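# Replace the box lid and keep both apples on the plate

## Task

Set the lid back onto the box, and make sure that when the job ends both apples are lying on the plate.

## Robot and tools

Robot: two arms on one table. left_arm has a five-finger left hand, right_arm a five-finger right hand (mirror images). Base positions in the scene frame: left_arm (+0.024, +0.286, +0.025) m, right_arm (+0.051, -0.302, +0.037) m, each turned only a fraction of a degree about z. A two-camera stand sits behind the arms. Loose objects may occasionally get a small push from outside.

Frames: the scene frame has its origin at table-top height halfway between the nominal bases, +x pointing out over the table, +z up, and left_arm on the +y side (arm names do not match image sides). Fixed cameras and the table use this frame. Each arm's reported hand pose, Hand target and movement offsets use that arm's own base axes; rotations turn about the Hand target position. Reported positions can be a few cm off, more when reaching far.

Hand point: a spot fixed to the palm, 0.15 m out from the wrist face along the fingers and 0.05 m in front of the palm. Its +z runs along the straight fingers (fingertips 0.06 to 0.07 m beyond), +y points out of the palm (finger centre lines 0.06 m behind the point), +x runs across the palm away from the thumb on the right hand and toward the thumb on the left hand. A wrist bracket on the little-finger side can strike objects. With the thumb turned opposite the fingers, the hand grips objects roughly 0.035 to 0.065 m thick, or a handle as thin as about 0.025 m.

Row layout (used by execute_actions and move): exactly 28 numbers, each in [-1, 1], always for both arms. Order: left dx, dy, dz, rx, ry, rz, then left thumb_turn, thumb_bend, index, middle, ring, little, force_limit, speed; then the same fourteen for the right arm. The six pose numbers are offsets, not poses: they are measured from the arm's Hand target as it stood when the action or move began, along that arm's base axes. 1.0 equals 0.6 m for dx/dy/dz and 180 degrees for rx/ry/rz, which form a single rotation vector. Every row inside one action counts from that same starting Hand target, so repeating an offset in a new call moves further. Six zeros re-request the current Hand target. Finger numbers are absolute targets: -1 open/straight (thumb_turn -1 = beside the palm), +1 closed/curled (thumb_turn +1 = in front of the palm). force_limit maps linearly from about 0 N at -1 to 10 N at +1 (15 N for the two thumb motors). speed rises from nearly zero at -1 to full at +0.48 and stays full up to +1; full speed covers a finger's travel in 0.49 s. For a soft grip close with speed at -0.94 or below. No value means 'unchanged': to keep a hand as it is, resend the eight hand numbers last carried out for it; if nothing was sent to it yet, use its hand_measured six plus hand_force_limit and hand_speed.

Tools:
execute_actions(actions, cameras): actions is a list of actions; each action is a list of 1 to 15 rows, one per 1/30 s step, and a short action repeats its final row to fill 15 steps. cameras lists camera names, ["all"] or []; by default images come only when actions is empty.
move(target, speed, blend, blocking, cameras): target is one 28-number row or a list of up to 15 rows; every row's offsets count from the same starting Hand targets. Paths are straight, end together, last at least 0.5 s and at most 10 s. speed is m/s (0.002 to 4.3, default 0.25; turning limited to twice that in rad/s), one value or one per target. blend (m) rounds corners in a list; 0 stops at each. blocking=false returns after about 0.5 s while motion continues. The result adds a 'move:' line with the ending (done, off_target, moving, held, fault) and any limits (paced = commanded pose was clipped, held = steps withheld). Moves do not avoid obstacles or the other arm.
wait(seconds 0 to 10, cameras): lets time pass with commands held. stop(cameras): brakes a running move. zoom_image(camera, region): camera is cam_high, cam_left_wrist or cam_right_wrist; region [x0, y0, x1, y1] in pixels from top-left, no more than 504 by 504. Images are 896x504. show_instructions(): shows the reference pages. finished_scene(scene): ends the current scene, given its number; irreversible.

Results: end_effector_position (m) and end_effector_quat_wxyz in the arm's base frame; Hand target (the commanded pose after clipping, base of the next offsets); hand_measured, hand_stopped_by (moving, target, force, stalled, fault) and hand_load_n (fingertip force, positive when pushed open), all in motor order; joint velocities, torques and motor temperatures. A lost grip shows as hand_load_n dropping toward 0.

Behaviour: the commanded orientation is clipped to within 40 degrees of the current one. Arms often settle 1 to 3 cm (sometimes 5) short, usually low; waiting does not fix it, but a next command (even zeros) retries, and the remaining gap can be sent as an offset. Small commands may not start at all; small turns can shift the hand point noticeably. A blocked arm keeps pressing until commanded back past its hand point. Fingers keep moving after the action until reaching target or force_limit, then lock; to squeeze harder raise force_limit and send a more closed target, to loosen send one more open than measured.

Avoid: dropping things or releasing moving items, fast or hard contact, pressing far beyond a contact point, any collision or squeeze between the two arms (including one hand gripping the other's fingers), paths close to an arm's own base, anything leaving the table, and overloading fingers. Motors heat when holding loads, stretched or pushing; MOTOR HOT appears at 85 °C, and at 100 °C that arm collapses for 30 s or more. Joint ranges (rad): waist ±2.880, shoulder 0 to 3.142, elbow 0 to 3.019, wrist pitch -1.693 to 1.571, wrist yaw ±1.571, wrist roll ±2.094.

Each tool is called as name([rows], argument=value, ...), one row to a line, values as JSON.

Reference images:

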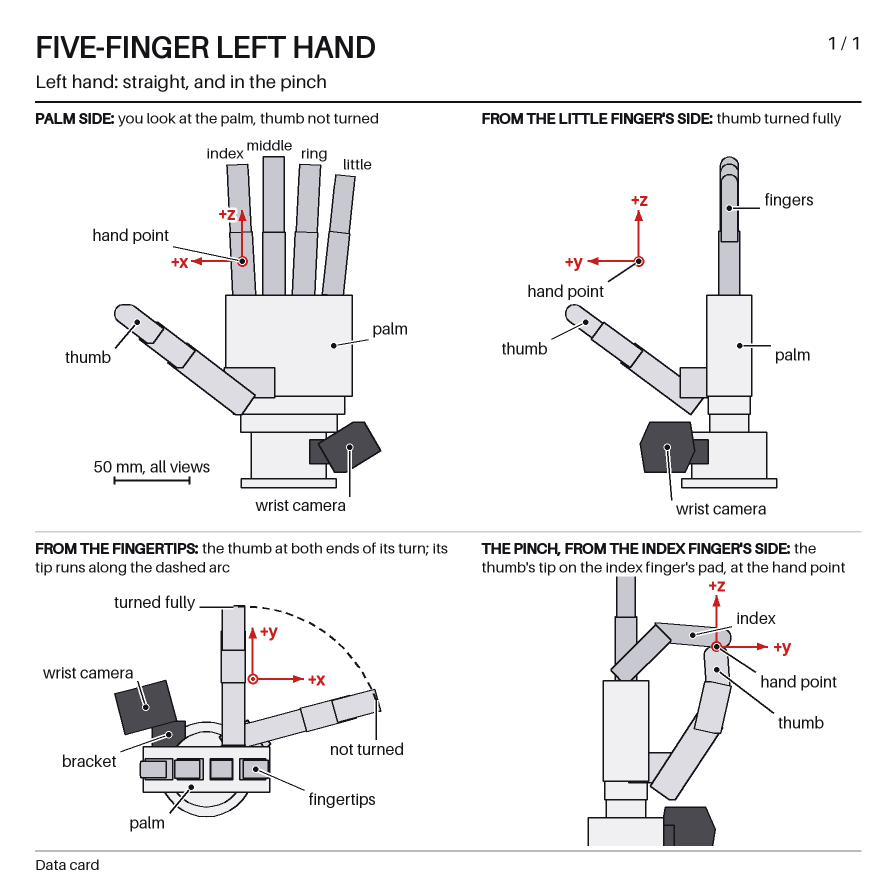

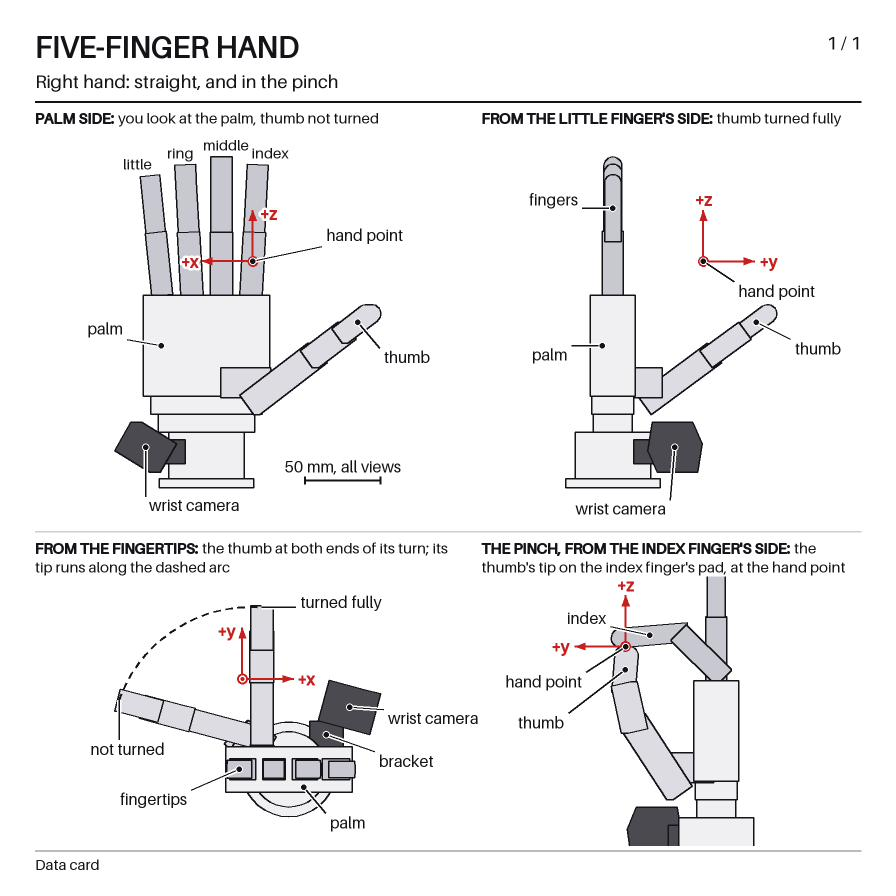

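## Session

execute_actions(actions=[])

Scene clock: 0.00 s.
left_arm: end_effector_position=(+0.2349, -0.2993, +0.1967) hand_measured=(-1.000, -1.000, -1.000, -1.000, -1.000, -1.000) hand_load_n=(+0.0, +0.0, +0.0, +0.0, +0.0, +0.0) hand_stopped_by=(target, target, target, target, target, target) hand_force_limit=0.00 hand_speed=-0.80 end_effector_quat_wxyz=(-0.073, +0.682, +0.727, +0.046) | right_arm: end_effector_position=(+0.2052, -0.0285, +0.1979) hand_measured=(-1.000, -1.000, -1.000, -1.000, -1.000, -1.000) hand_load_n=(+0.0, +0.0, +0.0, +0.0, +0.0, +0.0) hand_stopped_by=(target, target, target, target, target, target) hand_force_limit=0.00 hand_speed=-0.80 end_effector_quat_wxyz=(-0.075, -0.429, +0.893, -0.109)
Joint positions: left_arm=[-1.102 1.453 1.303 -1.59 -0.037 1.973] | right_arm=[-0.154 0.965 0.949 -1.554 0.266 0.521]
Joint velocities: within noise
Joint torques (N m): no reading
Motor temperatures (°C): left_arm=[22 20 26 22 20 23] | right_arm=[24 22 23 22 20 22]
Heat: left arm: hottest elbow 26 °C; right arm: hottest waist 24 °C.
Hand target: left_arm +0.2382, -0.3057, +0.2038; -0.063, +0.682, +0.727, +0.043 | right_arm +0.2108, -0.0293, +0.2044; -0.067, -0.428, +0.894, -0.114

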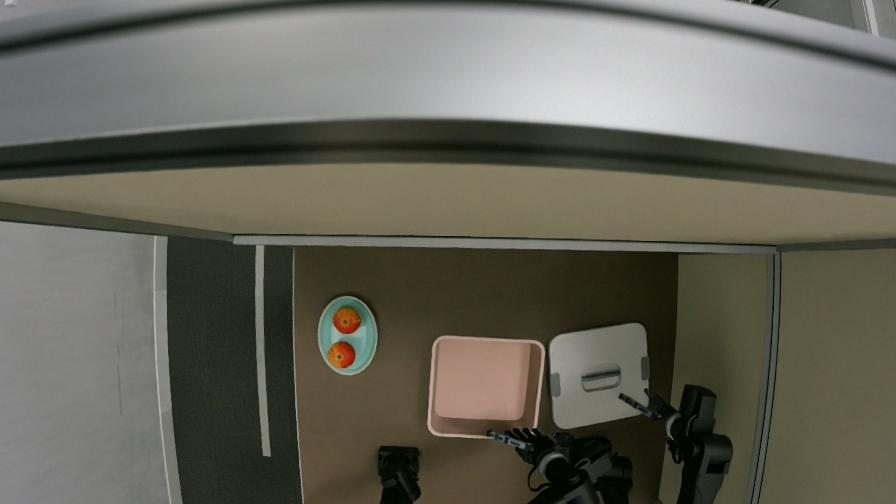

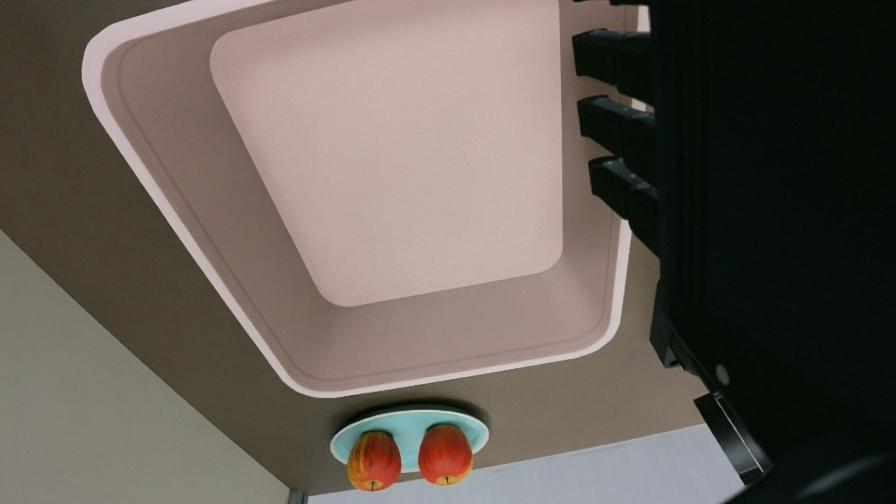

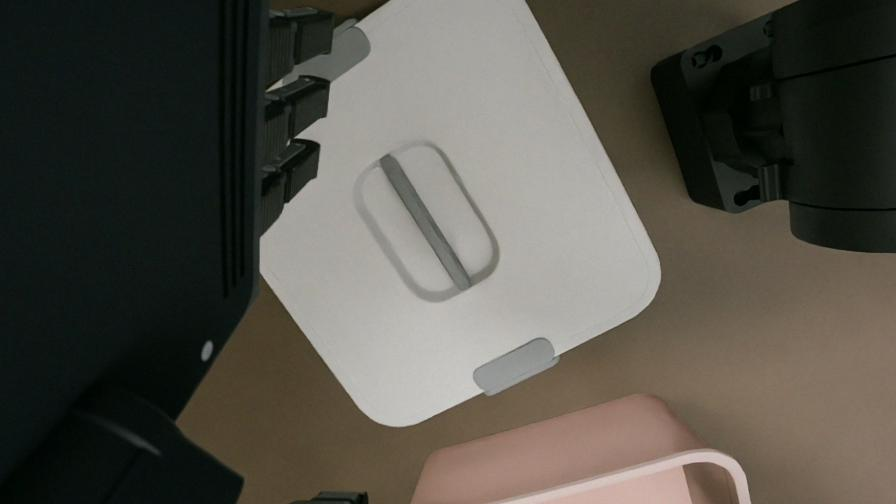

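zoom_image(camera="cam_high", region=[535, 310, 665, 440])

zoom_image(camera="cam_high", region=[420, 320, 560, 460])

Scaled by 3.877.

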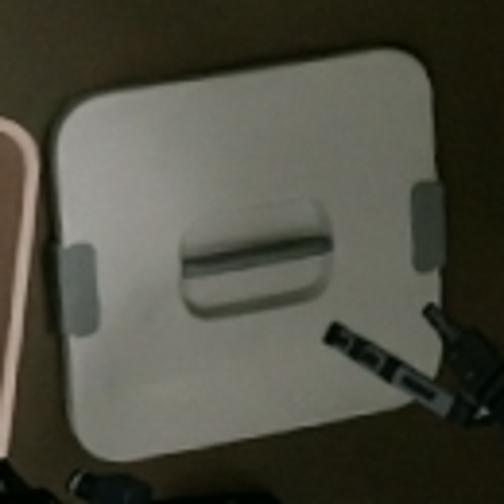

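Scaled by 3.600.

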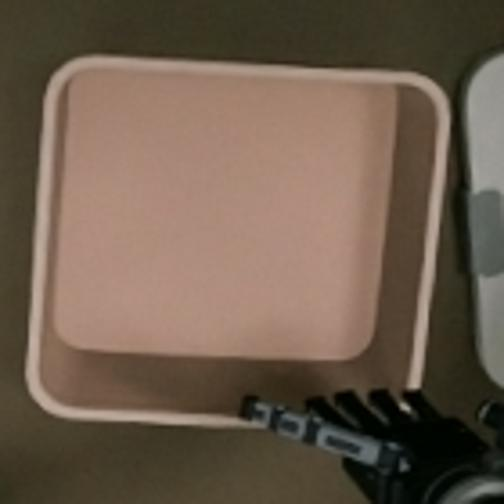

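move([
  [0,0,0.26,0,0,0,-1,-1,-1,-1,-1,-1,0,-0.8,0.02,0,0.03,0,0,0,1,-0.6,0,0,0,0,-0.4,-0.3],
  [0.103,0.426,0.327,-0.1987,0.0326,0.3547,-1,-1,-1,-1,-1,-1,0,-0.8,0.0787,0.0872,-0.10,0.0003,-0.2437,0.2725,1,-0.6,0,0,0,0,-0.4,-0.3],
  [0.0697,0.7762,0.1937,-0.3974,0.0652,0.7094,-1,-1,-1,-1,-1,-1,0,-0.8,0.0787,0.0872,-0.2407,0.0003,-0.2437,0.2725,1,-0.6,0,0,0,0,-0.4,-0.3],
], blend=[0.04,0.06,0], speed=[0.3,0.35,0.35], cameras=["all"])

Scene clock: 7.27 s.
left_arm: end_effector_position=(+0.2842, +0.1591, +0.3230) hand_measured=(-1.000, -1.000, -1.000, -1.000, -1.000, -1.000) hand_load_n=(+0.0, +0.0, +0.0, +0.0, -0.5, +0.0) hand_stopped_by=(target, target, target, target, target, target) hand_force_limit=0.00 hand_speed=-0.80 end_effector_quat_wxyz=(+0.223, -0.369, +0.798, -0.421) | right_arm: end_effector_position=(+0.2589, +0.0251, +0.0677) hand_measured=(+1.000, -0.600, +0.000, +0.000, +0.000, +0.000) hand_load_n=(+0.0, +0.0, +0.0, +0.0, +0.0, +0.0) hand_stopped_by=(target, target, target, target, target, target) hand_force_limit=-0.40 hand_speed=-0.30 end_effector_quat_wxyz=(-0.318, +0.679, -0.601, +0.279)
Joint positions: left_arm=[0.919 1.197 1.32 -1.691 0.994 1.622] | right_arm=[-0.123 0.524 0.281 -0.471 -0.19 -0.158]
Joint torques (N m): left_arm=[0.79 -6.59 8.66 -0.31 0.82 -0.2] | right_arm=[0.09 1.96 7.02 1.94 -0.13 -0.11]
Heat: left arm: hottest elbow 27 °C; right arm: hottest waist 24 °C.
Hand target: left_arm +0.2800, +0.1600, +0.3200; +0.209, -0.379, +0.791, -0.432 | right_arm +0.2580, +0.0229, +0.0601; -0.314, +0.680, -0.601, +0.278
Off the commanded pose: left_arm 0.005 m, 2 deg | right_arm 0.008 m, 1 deg.
joint sent to its limit (left arm) — joint 4 (wrist pitch), lower limit. The joint targets still meet the commanded pose.
move: done

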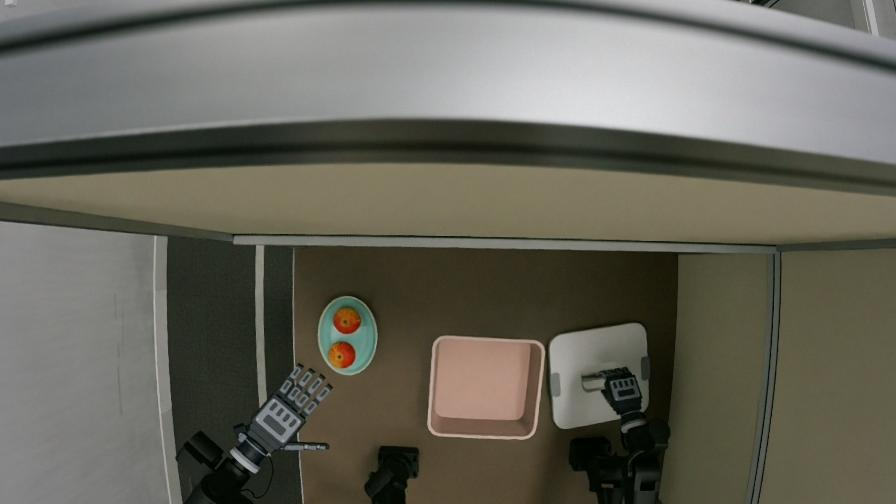

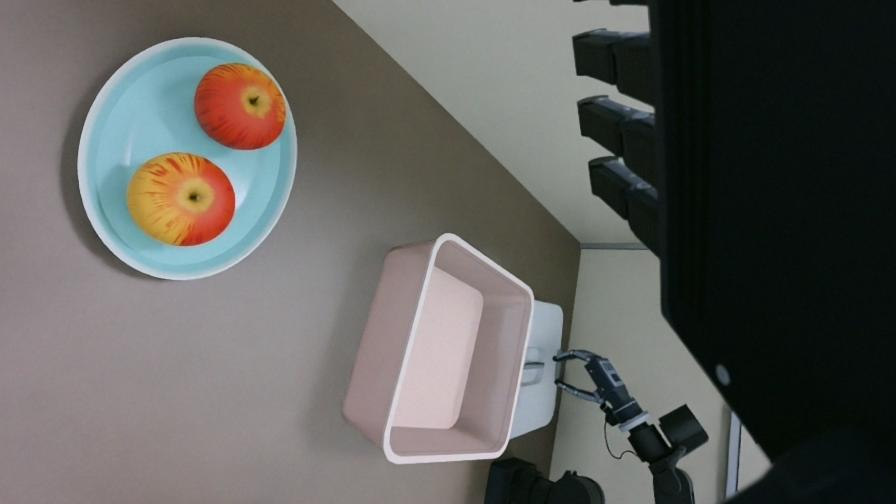

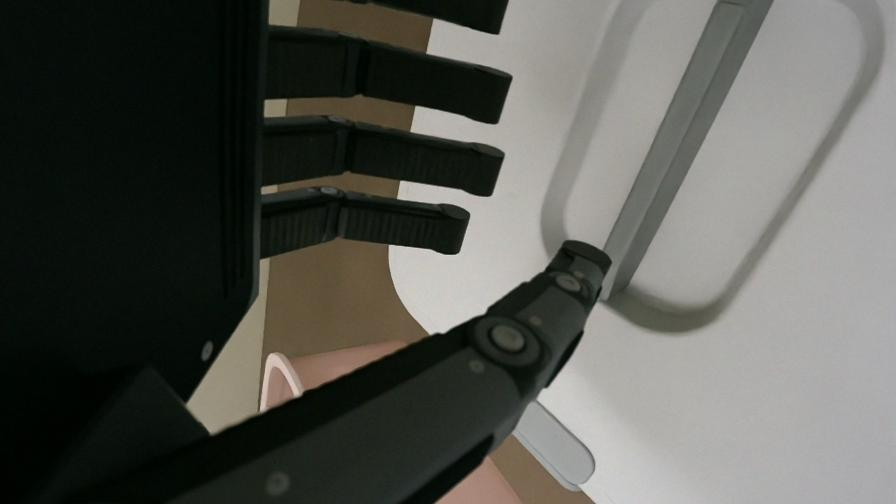

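move(target=[0,0,0,0,0,0,-1,-1,-1,-1,-1,-1,0,-0.8,0,0,-0.093,0,0,0,1,-0.6,0,0,0,0,-0.4,-0.3], speed=0.12, cameras=["cam_right_wrist"])

Scene clock: 9.43 s.
left_arm: end_effector_position=(+0.2842, +0.1591, +0.3230) hand_measured=(-1.000, -1.000, -1.000, -1.000, -1.000, -1.000) hand_load_n=(+0.0, +0.0, +0.0, +0.0, +0.0, +0.0) hand_stopped_by=(target, target, target, target, target, target) hand_force_limit=0.00 hand_speed=-0.80 end_effector_quat_wxyz=(+0.223, -0.369, +0.798, -0.421) | right_arm: end_effector_position=(+0.2601, +0.0237, +0.0106) hand_measured=(+1.000, -0.600, +0.000, +0.000, +0.000, +0.000) hand_load_n=(+0.0, +0.0, +0.0, +0.0, +0.0, +0.0) hand_stopped_by=(target, target, target, target, target, target) hand_force_limit=-0.40 hand_speed=-0.30 end_effector_quat_wxyz=(-0.317, +0.678, -0.601, +0.279)
Joint positions: left_arm=[0.919 1.197 1.32 -1.691 0.994 1.622] | right_arm=[-0.13 0.678 0.155 -0.193 -0.194 -0.162]
Joint torques (N m): left_arm=[0.85 -6.65 8.68 -0.31 0.83 -0.19] | right_arm=[0.67 1.44 6.45 1.84 0.02 -0.07]
Heat: left arm: hottest elbow 28 °C; right arm: hottest waist 24 °C.
Hand target: left_arm +0.2800, +0.1600, +0.3200; +0.209, -0.379, +0.791, -0.432 | right_arm +0.2579, +0.0229, +0.0041; -0.314, +0.680, -0.602, +0.278
Off the commanded pose: left_arm 0.005 m, 2 deg | right_arm 0.007 m, 0 deg.
joint sent to its limit (left arm) — joint 4 (wrist pitch), lower limit. The joint targets still meet the commanded pose.
move: done
Images, in order (width x height): cam_right_wrist 896x504.

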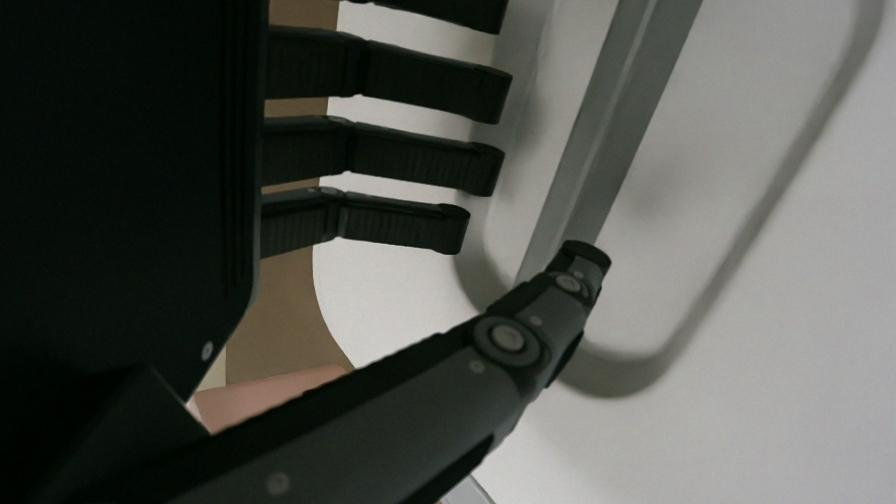

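move([
  [0,0,0,0,0,0,-1,-1,-1,-1,-1,-1,0,-0.8,-0.003,0,-0.021,0,0,0,1,-0.6,0,0,0,0,-0.4,-0.3],
  [0,0,0,0,0,0,-1,-1,-1,-1,-1,-1,0,-0.8,-0.0033,0,-0.0215,0,0,0,1,-0.5,0.16,0.12,0.14,0.2,-0.4,-0.3],
  [0,0,0,0,0,0,-1,-1,-1,-1,-1,-1,0,-0.8,-0.0033,0,-0.038,0,0,0,1,-0.5,0.16,0.12,0.14,0.2,-0.4,-0.3],
], speed=[0.08,0.05,0.05], cameras=["cam_right_wrist"])

Scene clock: 13.03 s.
left_arm: end_effector_position=(+0.2842, +0.1591, +0.3230) hand_measured=(-1.000, -1.000, -1.000, -1.000, -1.000, -1.000) hand_load_n=(+0.0, +0.0, +0.0, +0.0, +0.0, +0.0) hand_stopped_by=(target, target, target, target, target, target) hand_force_limit=0.00 hand_speed=-0.80 end_effector_quat_wxyz=(+0.223, -0.369, +0.798, -0.421) | right_arm: end_effector_position=(+0.2608, +0.0236, -0.0101) hand_measured=(+1.000, -0.500, +0.160, +0.120, +0.140, +0.200) hand_load_n=(+0.0, +0.0, +0.0, -1.0, +0.0, +0.0) hand_stopped_by=(target, target, target, target, target, target) hand_force_limit=-0.40 hand_speed=-0.30 end_effector_quat_wxyz=(-0.319, +0.678, -0.600, +0.281)
Joint positions: left_arm=[0.919 1.197 1.32 -1.691 0.994 1.622] | right_arm=[-0.13 0.776 0.11 -0.043 -0.194 -0.162]
Joint torques (N m): left_arm=[0.85 -6.59 8.68 -0.31 0.82 -0.19] | right_arm=[0.56 1.2 5.56 1.85 -0.02 -0.09]
Heat: left arm: hottest elbow 28 °C; right arm: hottest waist 24 °C.
Hand target: left_arm +0.2800, +0.1600, +0.3200; +0.209, -0.379, +0.791, -0.432 | right_arm +0.2559, +0.0229, -0.0186; -0.314, +0.680, -0.602, +0.278
Off the commanded pose: left_arm 0.005 m, 2 deg | right_arm 0.010 m, 1 deg.
joint sent to its limit (left arm) — joint 4 (wrist pitch), lower limit. The joint targets still meet the commanded pose.
move: done
Images, in order (width x height): cam_right_wrist 896x504.

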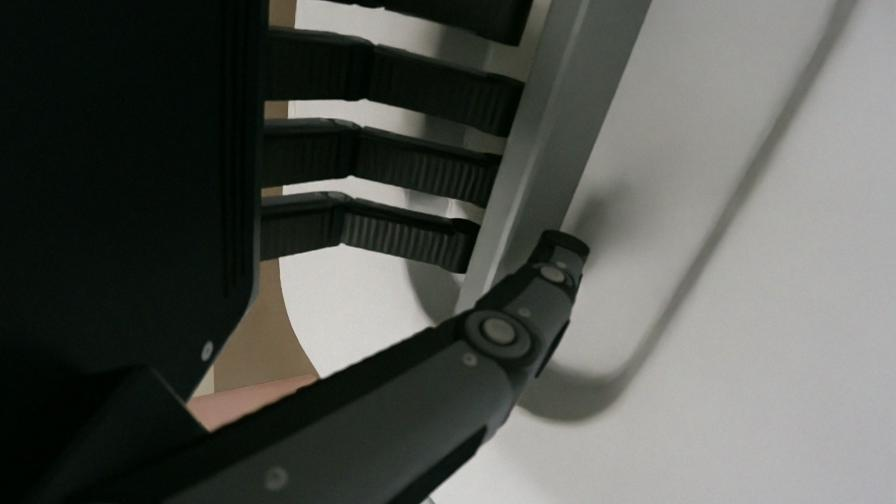

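execute_actions([
  [[0,0,0,0,0,0,-1,-1,-1,-1,-1,-1,0,-0.8,0,0,0,0,0,0,1,-0.2,0.5,0.5,0.5,0.5,-0.5,-0.88]],
  [[0,0,0,0,0,0,-1,-1,-1,-1,-1,-1,0,-0.8,0,0,0,0,0,0,1,-0.2,0.5,0.5,0.5,0.5,-0.5,-0.9]],
  [[0,0,0,0,0,0,-1,-1,-1,-1,-1,-1,0,-0.8,0,0,0,0,0,0,1,-0.2,0.5,0.5,0.5,0.5,-0.5,-0.9]],
  [[0,0,0,0,0,0,-1,-1,-1,-1,-1,-1,0,-0.8,0,0,0,0,0,0,1,-0.1,0.6,0.6,0.6,0.6,0.1,-0.9]],
  [[0,0,0,0,0,0,-1,-1,-1,-1,-1,-1,0,-0.8,0,0,0,0,0,0,1,-0.1,0.6,0.6,0.6,0.6,0.1,-0.9]],
], cameras=["cam_right_wrist"])

Scene clock: 16.03 s.
left_arm: end_effector_position=(+0.2842, +0.1591, +0.3230) hand_measured=(-1.000, -1.000, -1.000, -1.000, -1.000, -1.000) hand_load_n=(+0.0, +0.0, +0.0, +0.0, +0.0, +0.0) hand_stopped_by=(target, target, target, target, target, target) hand_force_limit=0.00 hand_speed=-0.80 end_effector_quat_wxyz=(+0.223, -0.369, +0.798, -0.421) | right_arm: end_effector_position=(+0.2601, +0.0237, -0.0115) hand_measured=(+1.000, -0.432, +0.310, +0.256, +0.336, +0.600) hand_load_n=(+2.5, +8.5, +6.0, +6.0, +5.5, +0.0) hand_stopped_by=(target, force, force, force, force, target) hand_force_limit=0.10 hand_speed=-0.90 end_effector_quat_wxyz=(-0.318, +0.678, -0.601, +0.280)
Joint positions: left_arm=[0.919 1.197 1.32 -1.691 0.994 1.622] | right_arm=[-0.13 0.782 0.11 -0.041 -0.194 -0.162]
Joint torques (N m): left_arm=[0.79 -6.59 8.66 -0.31 0.82 -0.19] | right_arm=[0.5 0.79 5.65 1.83 0 -0.1]
Heat: left arm: hottest elbow 28 °C; right arm: hottest waist 24 °C.
Hand target: left_arm +0.2800, +0.1600, +0.3200; +0.209, -0.379, +0.791, -0.432 | right_arm +0.2559, +0.0229, -0.0187; -0.314, +0.680, -0.602, +0.278
Off the commanded pose: left_arm 0.005 m, 2 deg | right_arm 0.008 m, 1 deg.
joint sent to its limit (left arm) — joint 4 (wrist pitch), lower limit. The joint targets still meet the commanded pose.
Images, in order (width x height): cam_right_wrist 896x504.

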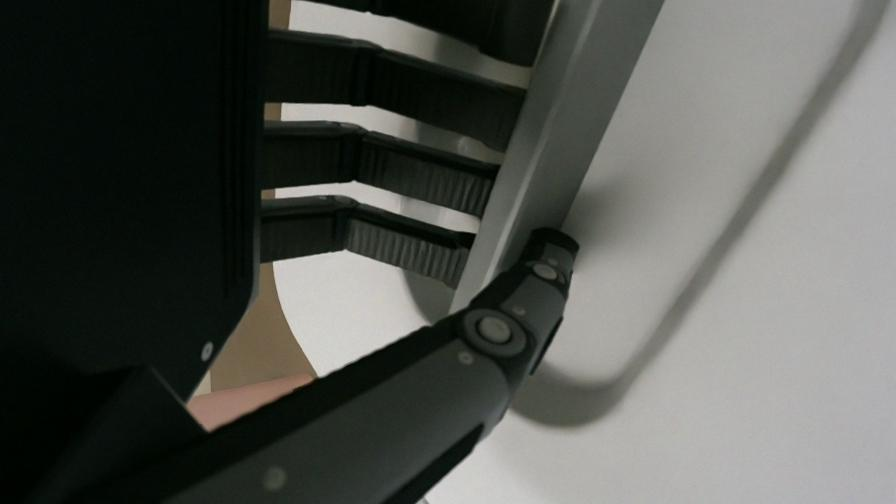

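move([
  [0,0,0,0,0,0,-1,-1,-1,-1,-1,-1,0,-0.8,0.0485,0.002,0.2145,0,0,0,1,-0.1,0.6,0.6,0.6,0.6,0.1,-0.9],
  [0,0,0,0,0,0,-1,-1,-1,-1,-1,-1,0,-0.8,0.04,0.295,0.3645,0,0,-0.0167,1,-0.1,0.6,0.6,0.6,0.6,0.1,-0.9],
  [0,0,0,0,0,0,-1,-1,-1,-1,-1,-1,0,-0.8,0.012,0.628,0.348,0,0,-0.0333,1,-0.1,0.6,0.6,0.6,0.6,0.1,-0.9],
], blend=[0.03,0.05,0], speed=[0.1,0.16,0.16], cameras=["all"])

zoom_image(camera="cam_high", region=[410, 310, 600, 500])

zoom_image(camera="cam_left_wrist", region=[320, 160, 660, 500])

Scene clock: 22.13 s.
left_arm: end_effector_position=(+0.2842, +0.1591, +0.3230) hand_measured=(-1.000, -1.000, -1.000, -1.000, -1.000, -1.000) hand_load_n=(-0.5, +0.0, +0.0, +0.0, -0.5, +0.0) hand_stopped_by=(target, target, target, target, target, target) hand_force_limit=0.00 hand_speed=-0.80 end_effector_quat_wxyz=(+0.223, -0.369, +0.798, -0.421) | right_arm: end_effector_position=(+0.2548, +0.3782, +0.1642) hand_measured=(+1.000, -0.432, +0.310, +0.256, +0.336, +0.600) hand_load_n=(+2.5, +10.5, +2.0, +6.5, +2.0, +0.0) hand_stopped_by=(target, force, force, force, force, target) hand_force_limit=0.10 hand_speed=-0.90 end_effector_quat_wxyz=(-0.276, +0.659, -0.631, +0.300)
Joint positions: left_arm=[0.919 1.197 1.32 -1.691 0.994 1.622] | right_arm=[1.168 1.307 1.027 -0.895 0.763 0.964]
Joint torques (N m): left_arm=[0.79 -6.59 8.65 -0.31 0.82 -0.19] | right_arm=[1.03 -10.17 11.9 0.32 0.81 0.01]
Heat: left arm: hottest elbow 28 °C; right arm: hottest elbow 25 °C.
Hand target: left_arm +0.2800, +0.1600, +0.3200; +0.209, -0.379, +0.791, -0.432 | right_arm +0.2631, +0.3997, +0.1901; -0.299, +0.648, -0.636, +0.294
Off the commanded pose: left_arm 0.005 m, 2 deg | right_arm 0.035 m, 3 deg.
joint sent to its limit (left arm) — joint 4 (wrist pitch), lower limit. The joint targets still meet the commanded pose.
move: off_target (right_arm)

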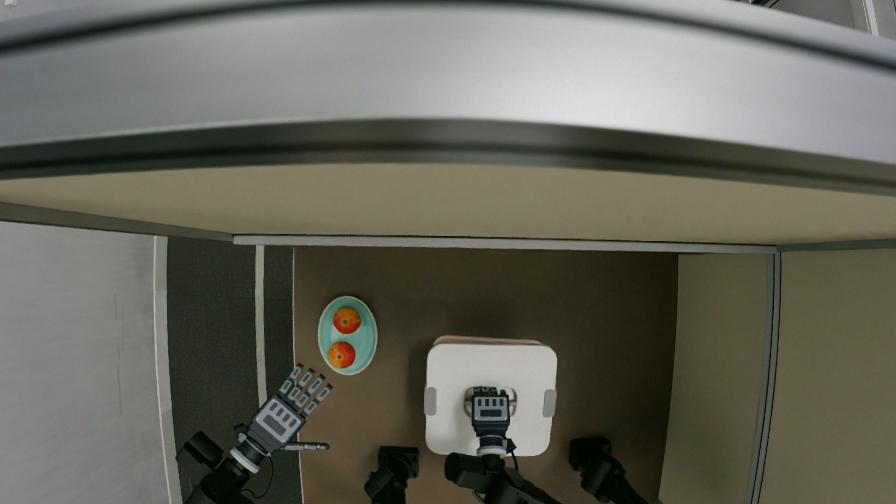

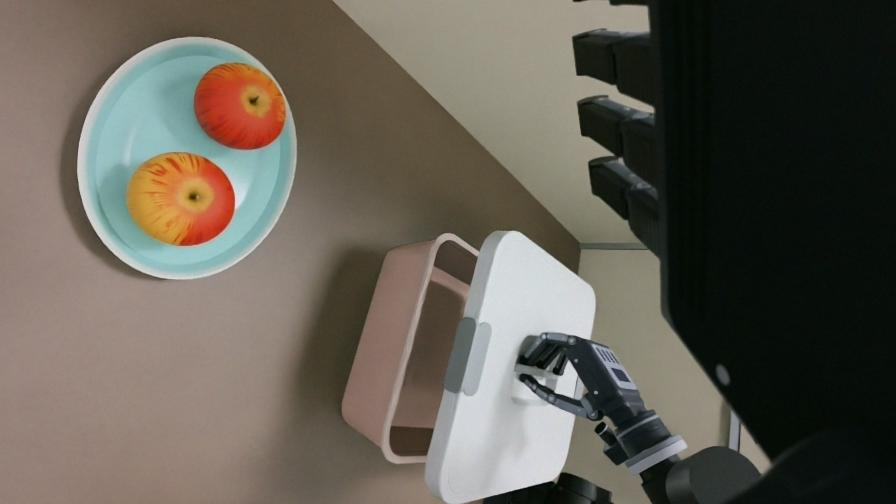

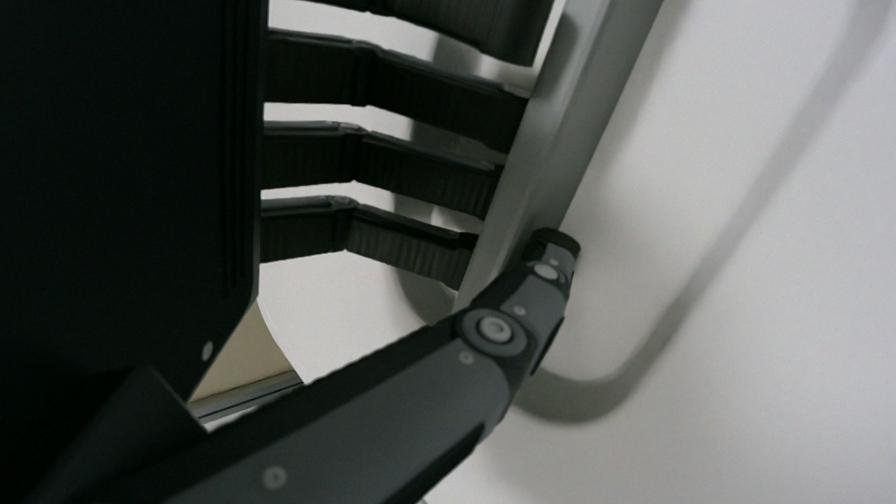

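Scaled by 2.653.

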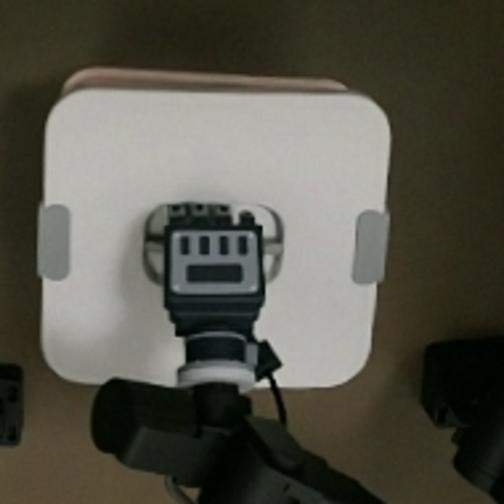

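Scaled by 1.482.

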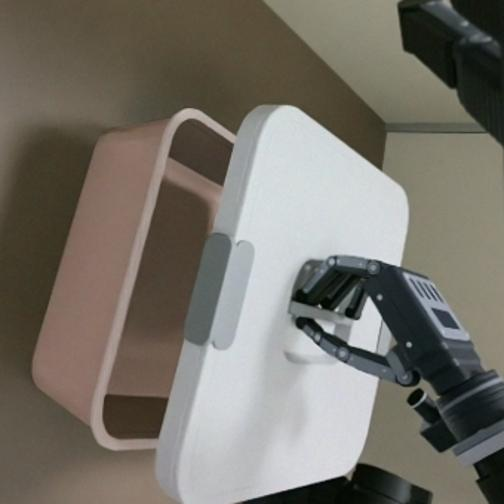

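move(target=[0,0,0,0,0,0,-1,-1,-1,-1,-1,-1,0,-0.8,-0.0083,-0.0033,-0.055,0.0156,-0.0094,-0.011,1,-0.1,0.6,0.6,0.6,0.6,0.1,-0.9], speed=0.08, cameras=["cam_high","cam_left_wrist"])

zoom_image(camera="cam_high", region=[410, 310, 600, 500])

zoom_image(camera="cam_left_wrist", region=[320, 160, 660, 500])

Scene clock: 25.03 s.
left_arm: end_effector_position=(+0.2842, +0.1591, +0.3230) hand_measured=(-1.000, -1.000, -1.000, -1.000, -1.000, -1.000) hand_load_n=(+0.0, +0.0, +0.0, +0.0, +0.0, +0.0) hand_stopped_by=(target, target, target, target, target, target) hand_force_limit=0.00 hand_speed=-0.80 end_effector_quat_wxyz=(+0.223, -0.369, +0.798, -0.421) | right_arm: end_effector_position=(+0.2593, +0.3930, +0.1606) hand_measured=(+1.000, -0.432, +0.310, +0.256, +0.336, +0.600) hand_load_n=(+2.5, +10.5, +2.0, +6.5, +2.0, +0.0) hand_stopped_by=(target, force, force, force, force, target) hand_force_limit=0.10 hand_speed=-0.90 end_effector_quat_wxyz=(-0.314, +0.627, -0.649, +0.294)
Joint positions: left_arm=[0.919 1.197 1.32 -1.691 0.994 1.622] | right_arm=[1.184 1.313 0.997 -0.806 0.795 1.027]
Joint torques (N m): left_arm=[0.79 -6.59 8.68 -0.31 0.82 -0.19] | right_arm=[1.38 -10.52 6.93 1.26 0.82 0.04]
Heat: left arm: hottest elbow 28 °C; right arm: hottest elbow 25 °C.
Hand target: left_arm +0.2800, +0.1600, +0.3200; +0.209, -0.379, +0.791, -0.432 | right_arm +0.2582, +0.3978, +0.1573; -0.319, +0.625, -0.650, +0.293
Off the commanded pose: left_arm 0.005 m, 2 deg | right_arm 0.006 m, 1 deg.
joint sent to its limit (left arm) — joint 4 (wrist pitch), lower limit. The joint targets still meet the commanded pose.
move: done
Images, in order (width x height): cam_high 896x504, cam_left_wrist 896x504.

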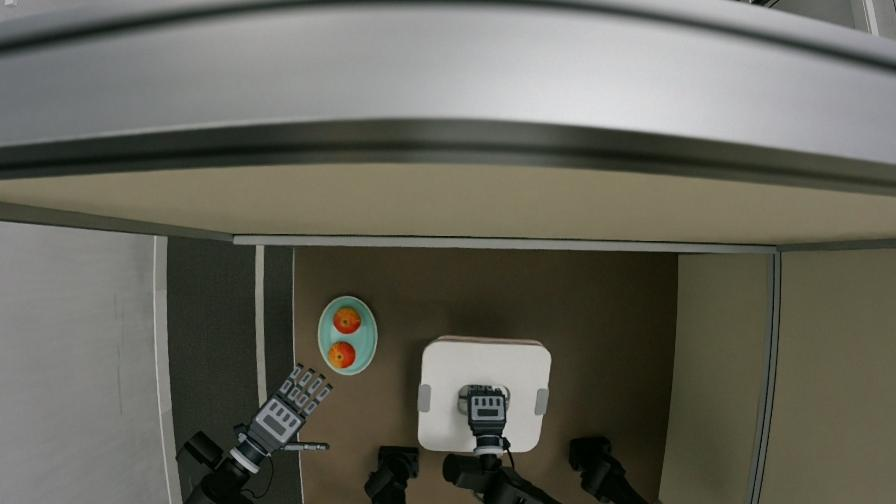

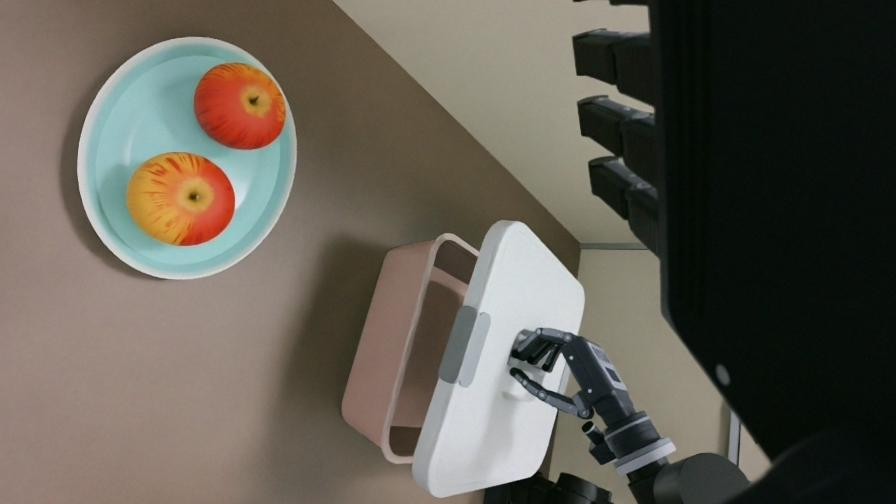

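Scaled by 2.653.

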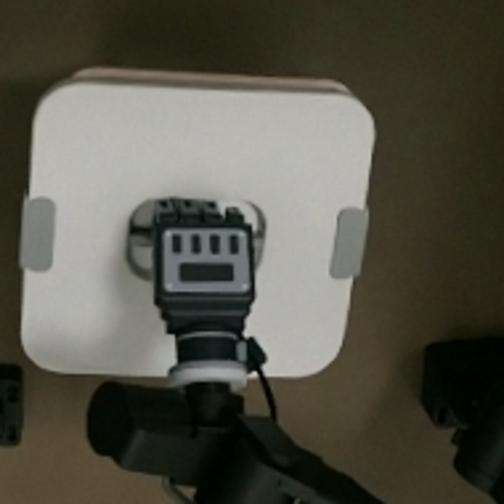

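Scaled by 1.482.

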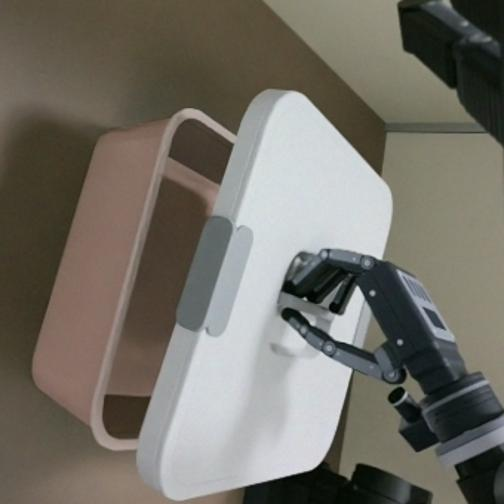

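move(target=[0,0,0,0,0,0,-1,-1,-1,-1,-1,-1,0,-0.8,-0.0133,-0.0335,-0.0467,-0.0117,0.0055,0,1,-0.1,0.6,0.6,0.6,0.6,0.1,-0.9], speed=0.06, cameras=["cam_high","cam_left_wrist"])

zoom_image(camera="cam_high", region=[410, 310, 600, 500])

zoom_image(camera="cam_left_wrist", region=[320, 160, 660, 500])

Scene clock: 26.77 s.
left_arm: end_effector_position=(+0.2842, +0.1591, +0.3230) hand_measured=(-1.000, -1.000, -1.000, -1.000, -1.000, -1.000) hand_load_n=(+0.0, +0.0, +0.0, +0.0, +0.0, +0.0) hand_stopped_by=(target, target, target, target, target, target) hand_force_limit=0.00 hand_speed=-0.80 end_effector_quat_wxyz=(+0.223, -0.369, +0.798, -0.421) | right_arm: end_effector_position=(+0.2515, +0.3738, +0.1297) hand_measured=(+1.000, -0.432, +0.310, +0.256, +0.336, +0.600) hand_load_n=(+2.5, +10.5, +2.0, +6.5, +1.5, +0.0) hand_stopped_by=(target, force, force, force, force, target) hand_force_limit=0.10 hand_speed=-0.90 end_effector_quat_wxyz=(-0.294, +0.636, -0.646, +0.302)
Joint positions: left_arm=[0.919 1.197 1.32 -1.691 0.994 1.622] | right_arm=[1.184 1.313 0.924 -0.78 0.795 1.029]
Joint torques (N m): left_arm=[0.79 -6.59 8.68 -0.32 0.82 -0.19] | right_arm=[1.32 -10.7 6.57 1.16 0.73 0.03]
Heat: left arm: hottest elbow 29 °C; right arm: hottest elbow 26 °C.
Hand target: left_arm +0.2800, +0.1600, +0.3200; +0.209, -0.379, +0.791, -0.432 | right_arm +0.2501, +0.3776, +0.1292; -0.302, +0.633, -0.647, +0.299
Off the commanded pose: left_arm 0.005 m, 2 deg | right_arm 0.004 m, 1 deg.
joint sent to its limit (left arm) — joint 4 (wrist pitch), lower limit. The joint targets still meet the commanded pose.
move: done
Images, in order (width x height): cam_high 896x504, cam_left_wrist 896x504.

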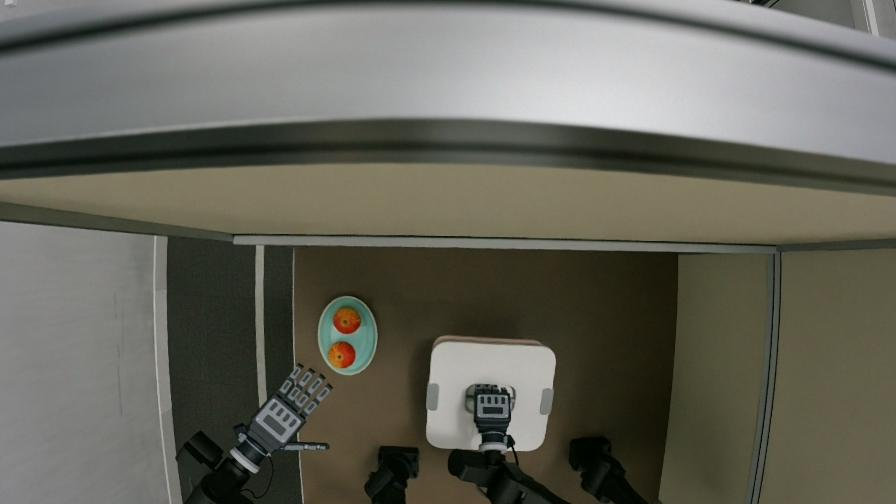

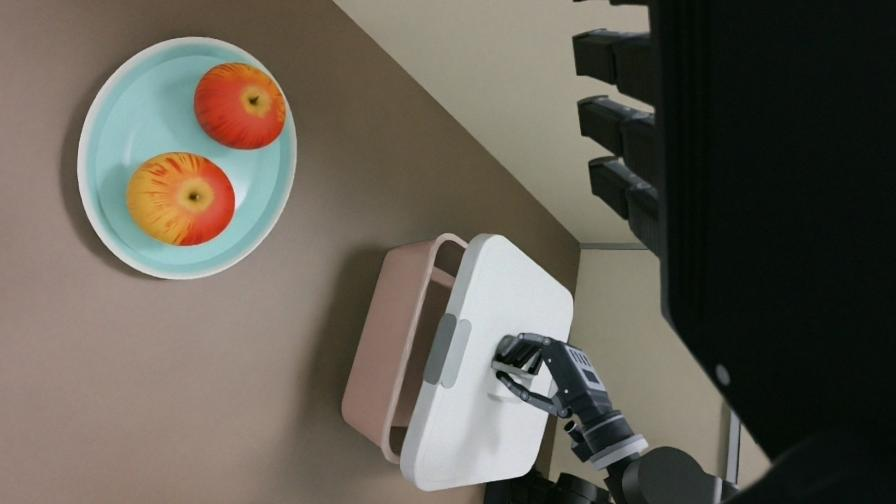

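Scaled by 2.653.

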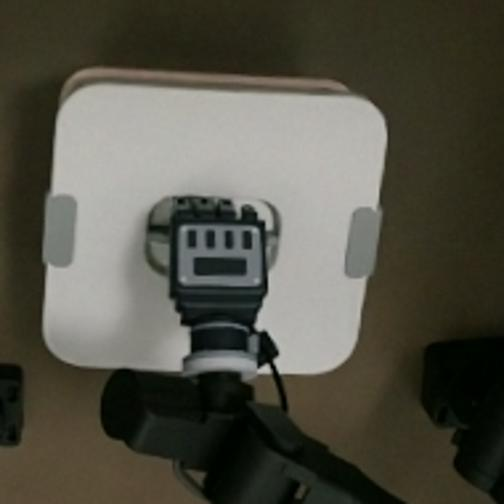

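Scaled by 1.482.

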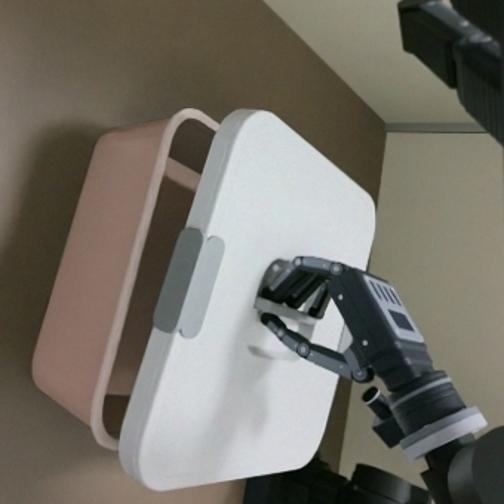

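move(target=[0,0,0,0,0,0,-1,-1,-1,-1,-1,-1,0,-0.8,-0.0033,0.006,-0.035,-0.002,0,0,1,-0.1,0.6,0.6,0.6,0.6,0.1,-0.9], speed=0.05, cameras=["cam_high","cam_left_wrist"])

zoom_image(camera="cam_high", region=[410, 310, 600, 500])

zoom_image(camera="cam_left_wrist", region=[320, 200, 600, 500])

Scene clock: 28.77 s.
left_arm: end_effector_position=(+0.2842, +0.1591, +0.3230) hand_measured=(-1.000, -1.000, -1.000, -1.000, -1.000, -1.000) hand_load_n=(+0.0, +0.0, +0.0, +0.0, +0.0, +0.0) hand_stopped_by=(target, target, target, target, target, target) hand_force_limit=0.00 hand_speed=-0.80 end_effector_quat_wxyz=(+0.223, -0.369, +0.798, -0.421) | right_arm: end_effector_position=(+0.2496, +0.3772, +0.1115) hand_measured=(+1.000, -0.432, +0.310, +0.256, +0.336, +0.600) hand_load_n=(+2.5, +10.5, +2.0, +6.5, +2.0, +0.0) hand_stopped_by=(target, force, force, force, force, target) hand_force_limit=0.10 hand_speed=-0.90 end_effector_quat_wxyz=(-0.295, +0.636, -0.646, +0.302)
Joint positions: left_arm=[0.919 1.197 1.32 -1.691 0.994 1.622] | right_arm=[1.192 1.342 0.899 -0.733 0.798 1.04]
Joint torques (N m): left_arm=[0.85 -6.59 8.66 -0.32 0.82 -0.19] | right_arm=[1.44 -10.05 6.56 1.01 0.84 0.06]
Heat: left arm: hottest elbow 29 °C; right arm: hottest elbow 26 °C.
Hand target: left_arm +0.2800, +0.1600, +0.3200; +0.209, -0.379, +0.791, -0.432 | right_arm +0.2482, +0.3812, +0.1082; -0.300, +0.634, -0.646, +0.301
Off the commanded pose: left_arm 0.005 m, 2 deg | right_arm 0.005 m, 1 deg.
joint sent to its limit (left arm) — joint 4 (wrist pitch), lower limit. The joint targets still meet the commanded pose.
move: done
Images, in order (width x height): cam_high 896x504, cam_left_wrist 896x504.

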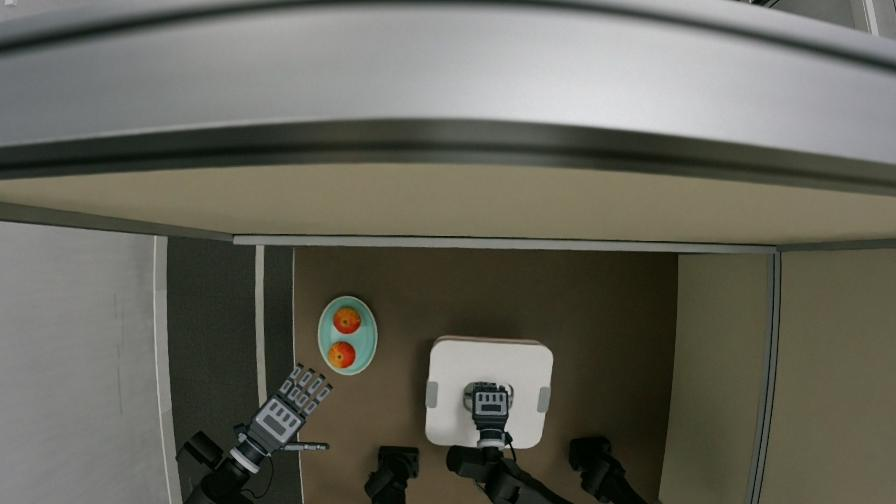

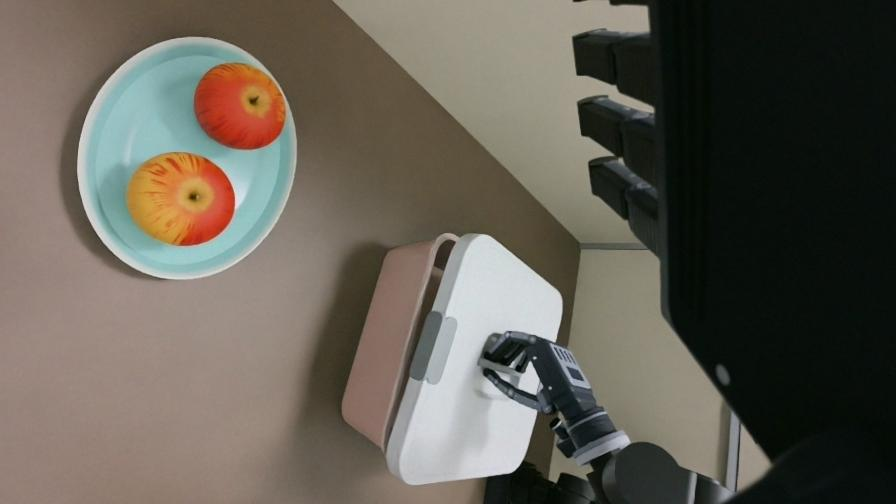

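Scaled by 2.653.

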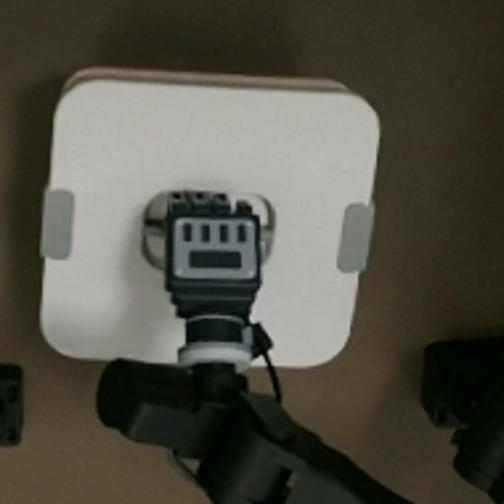

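Scaled by 1.680.

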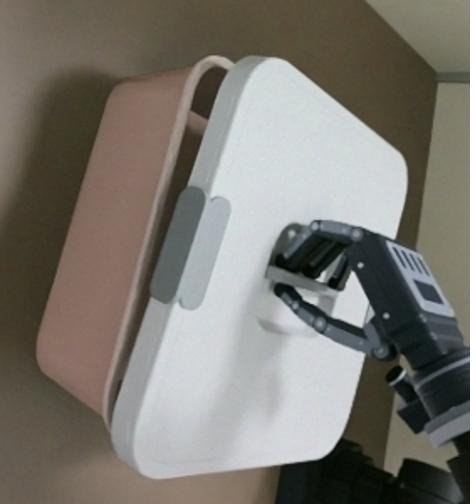

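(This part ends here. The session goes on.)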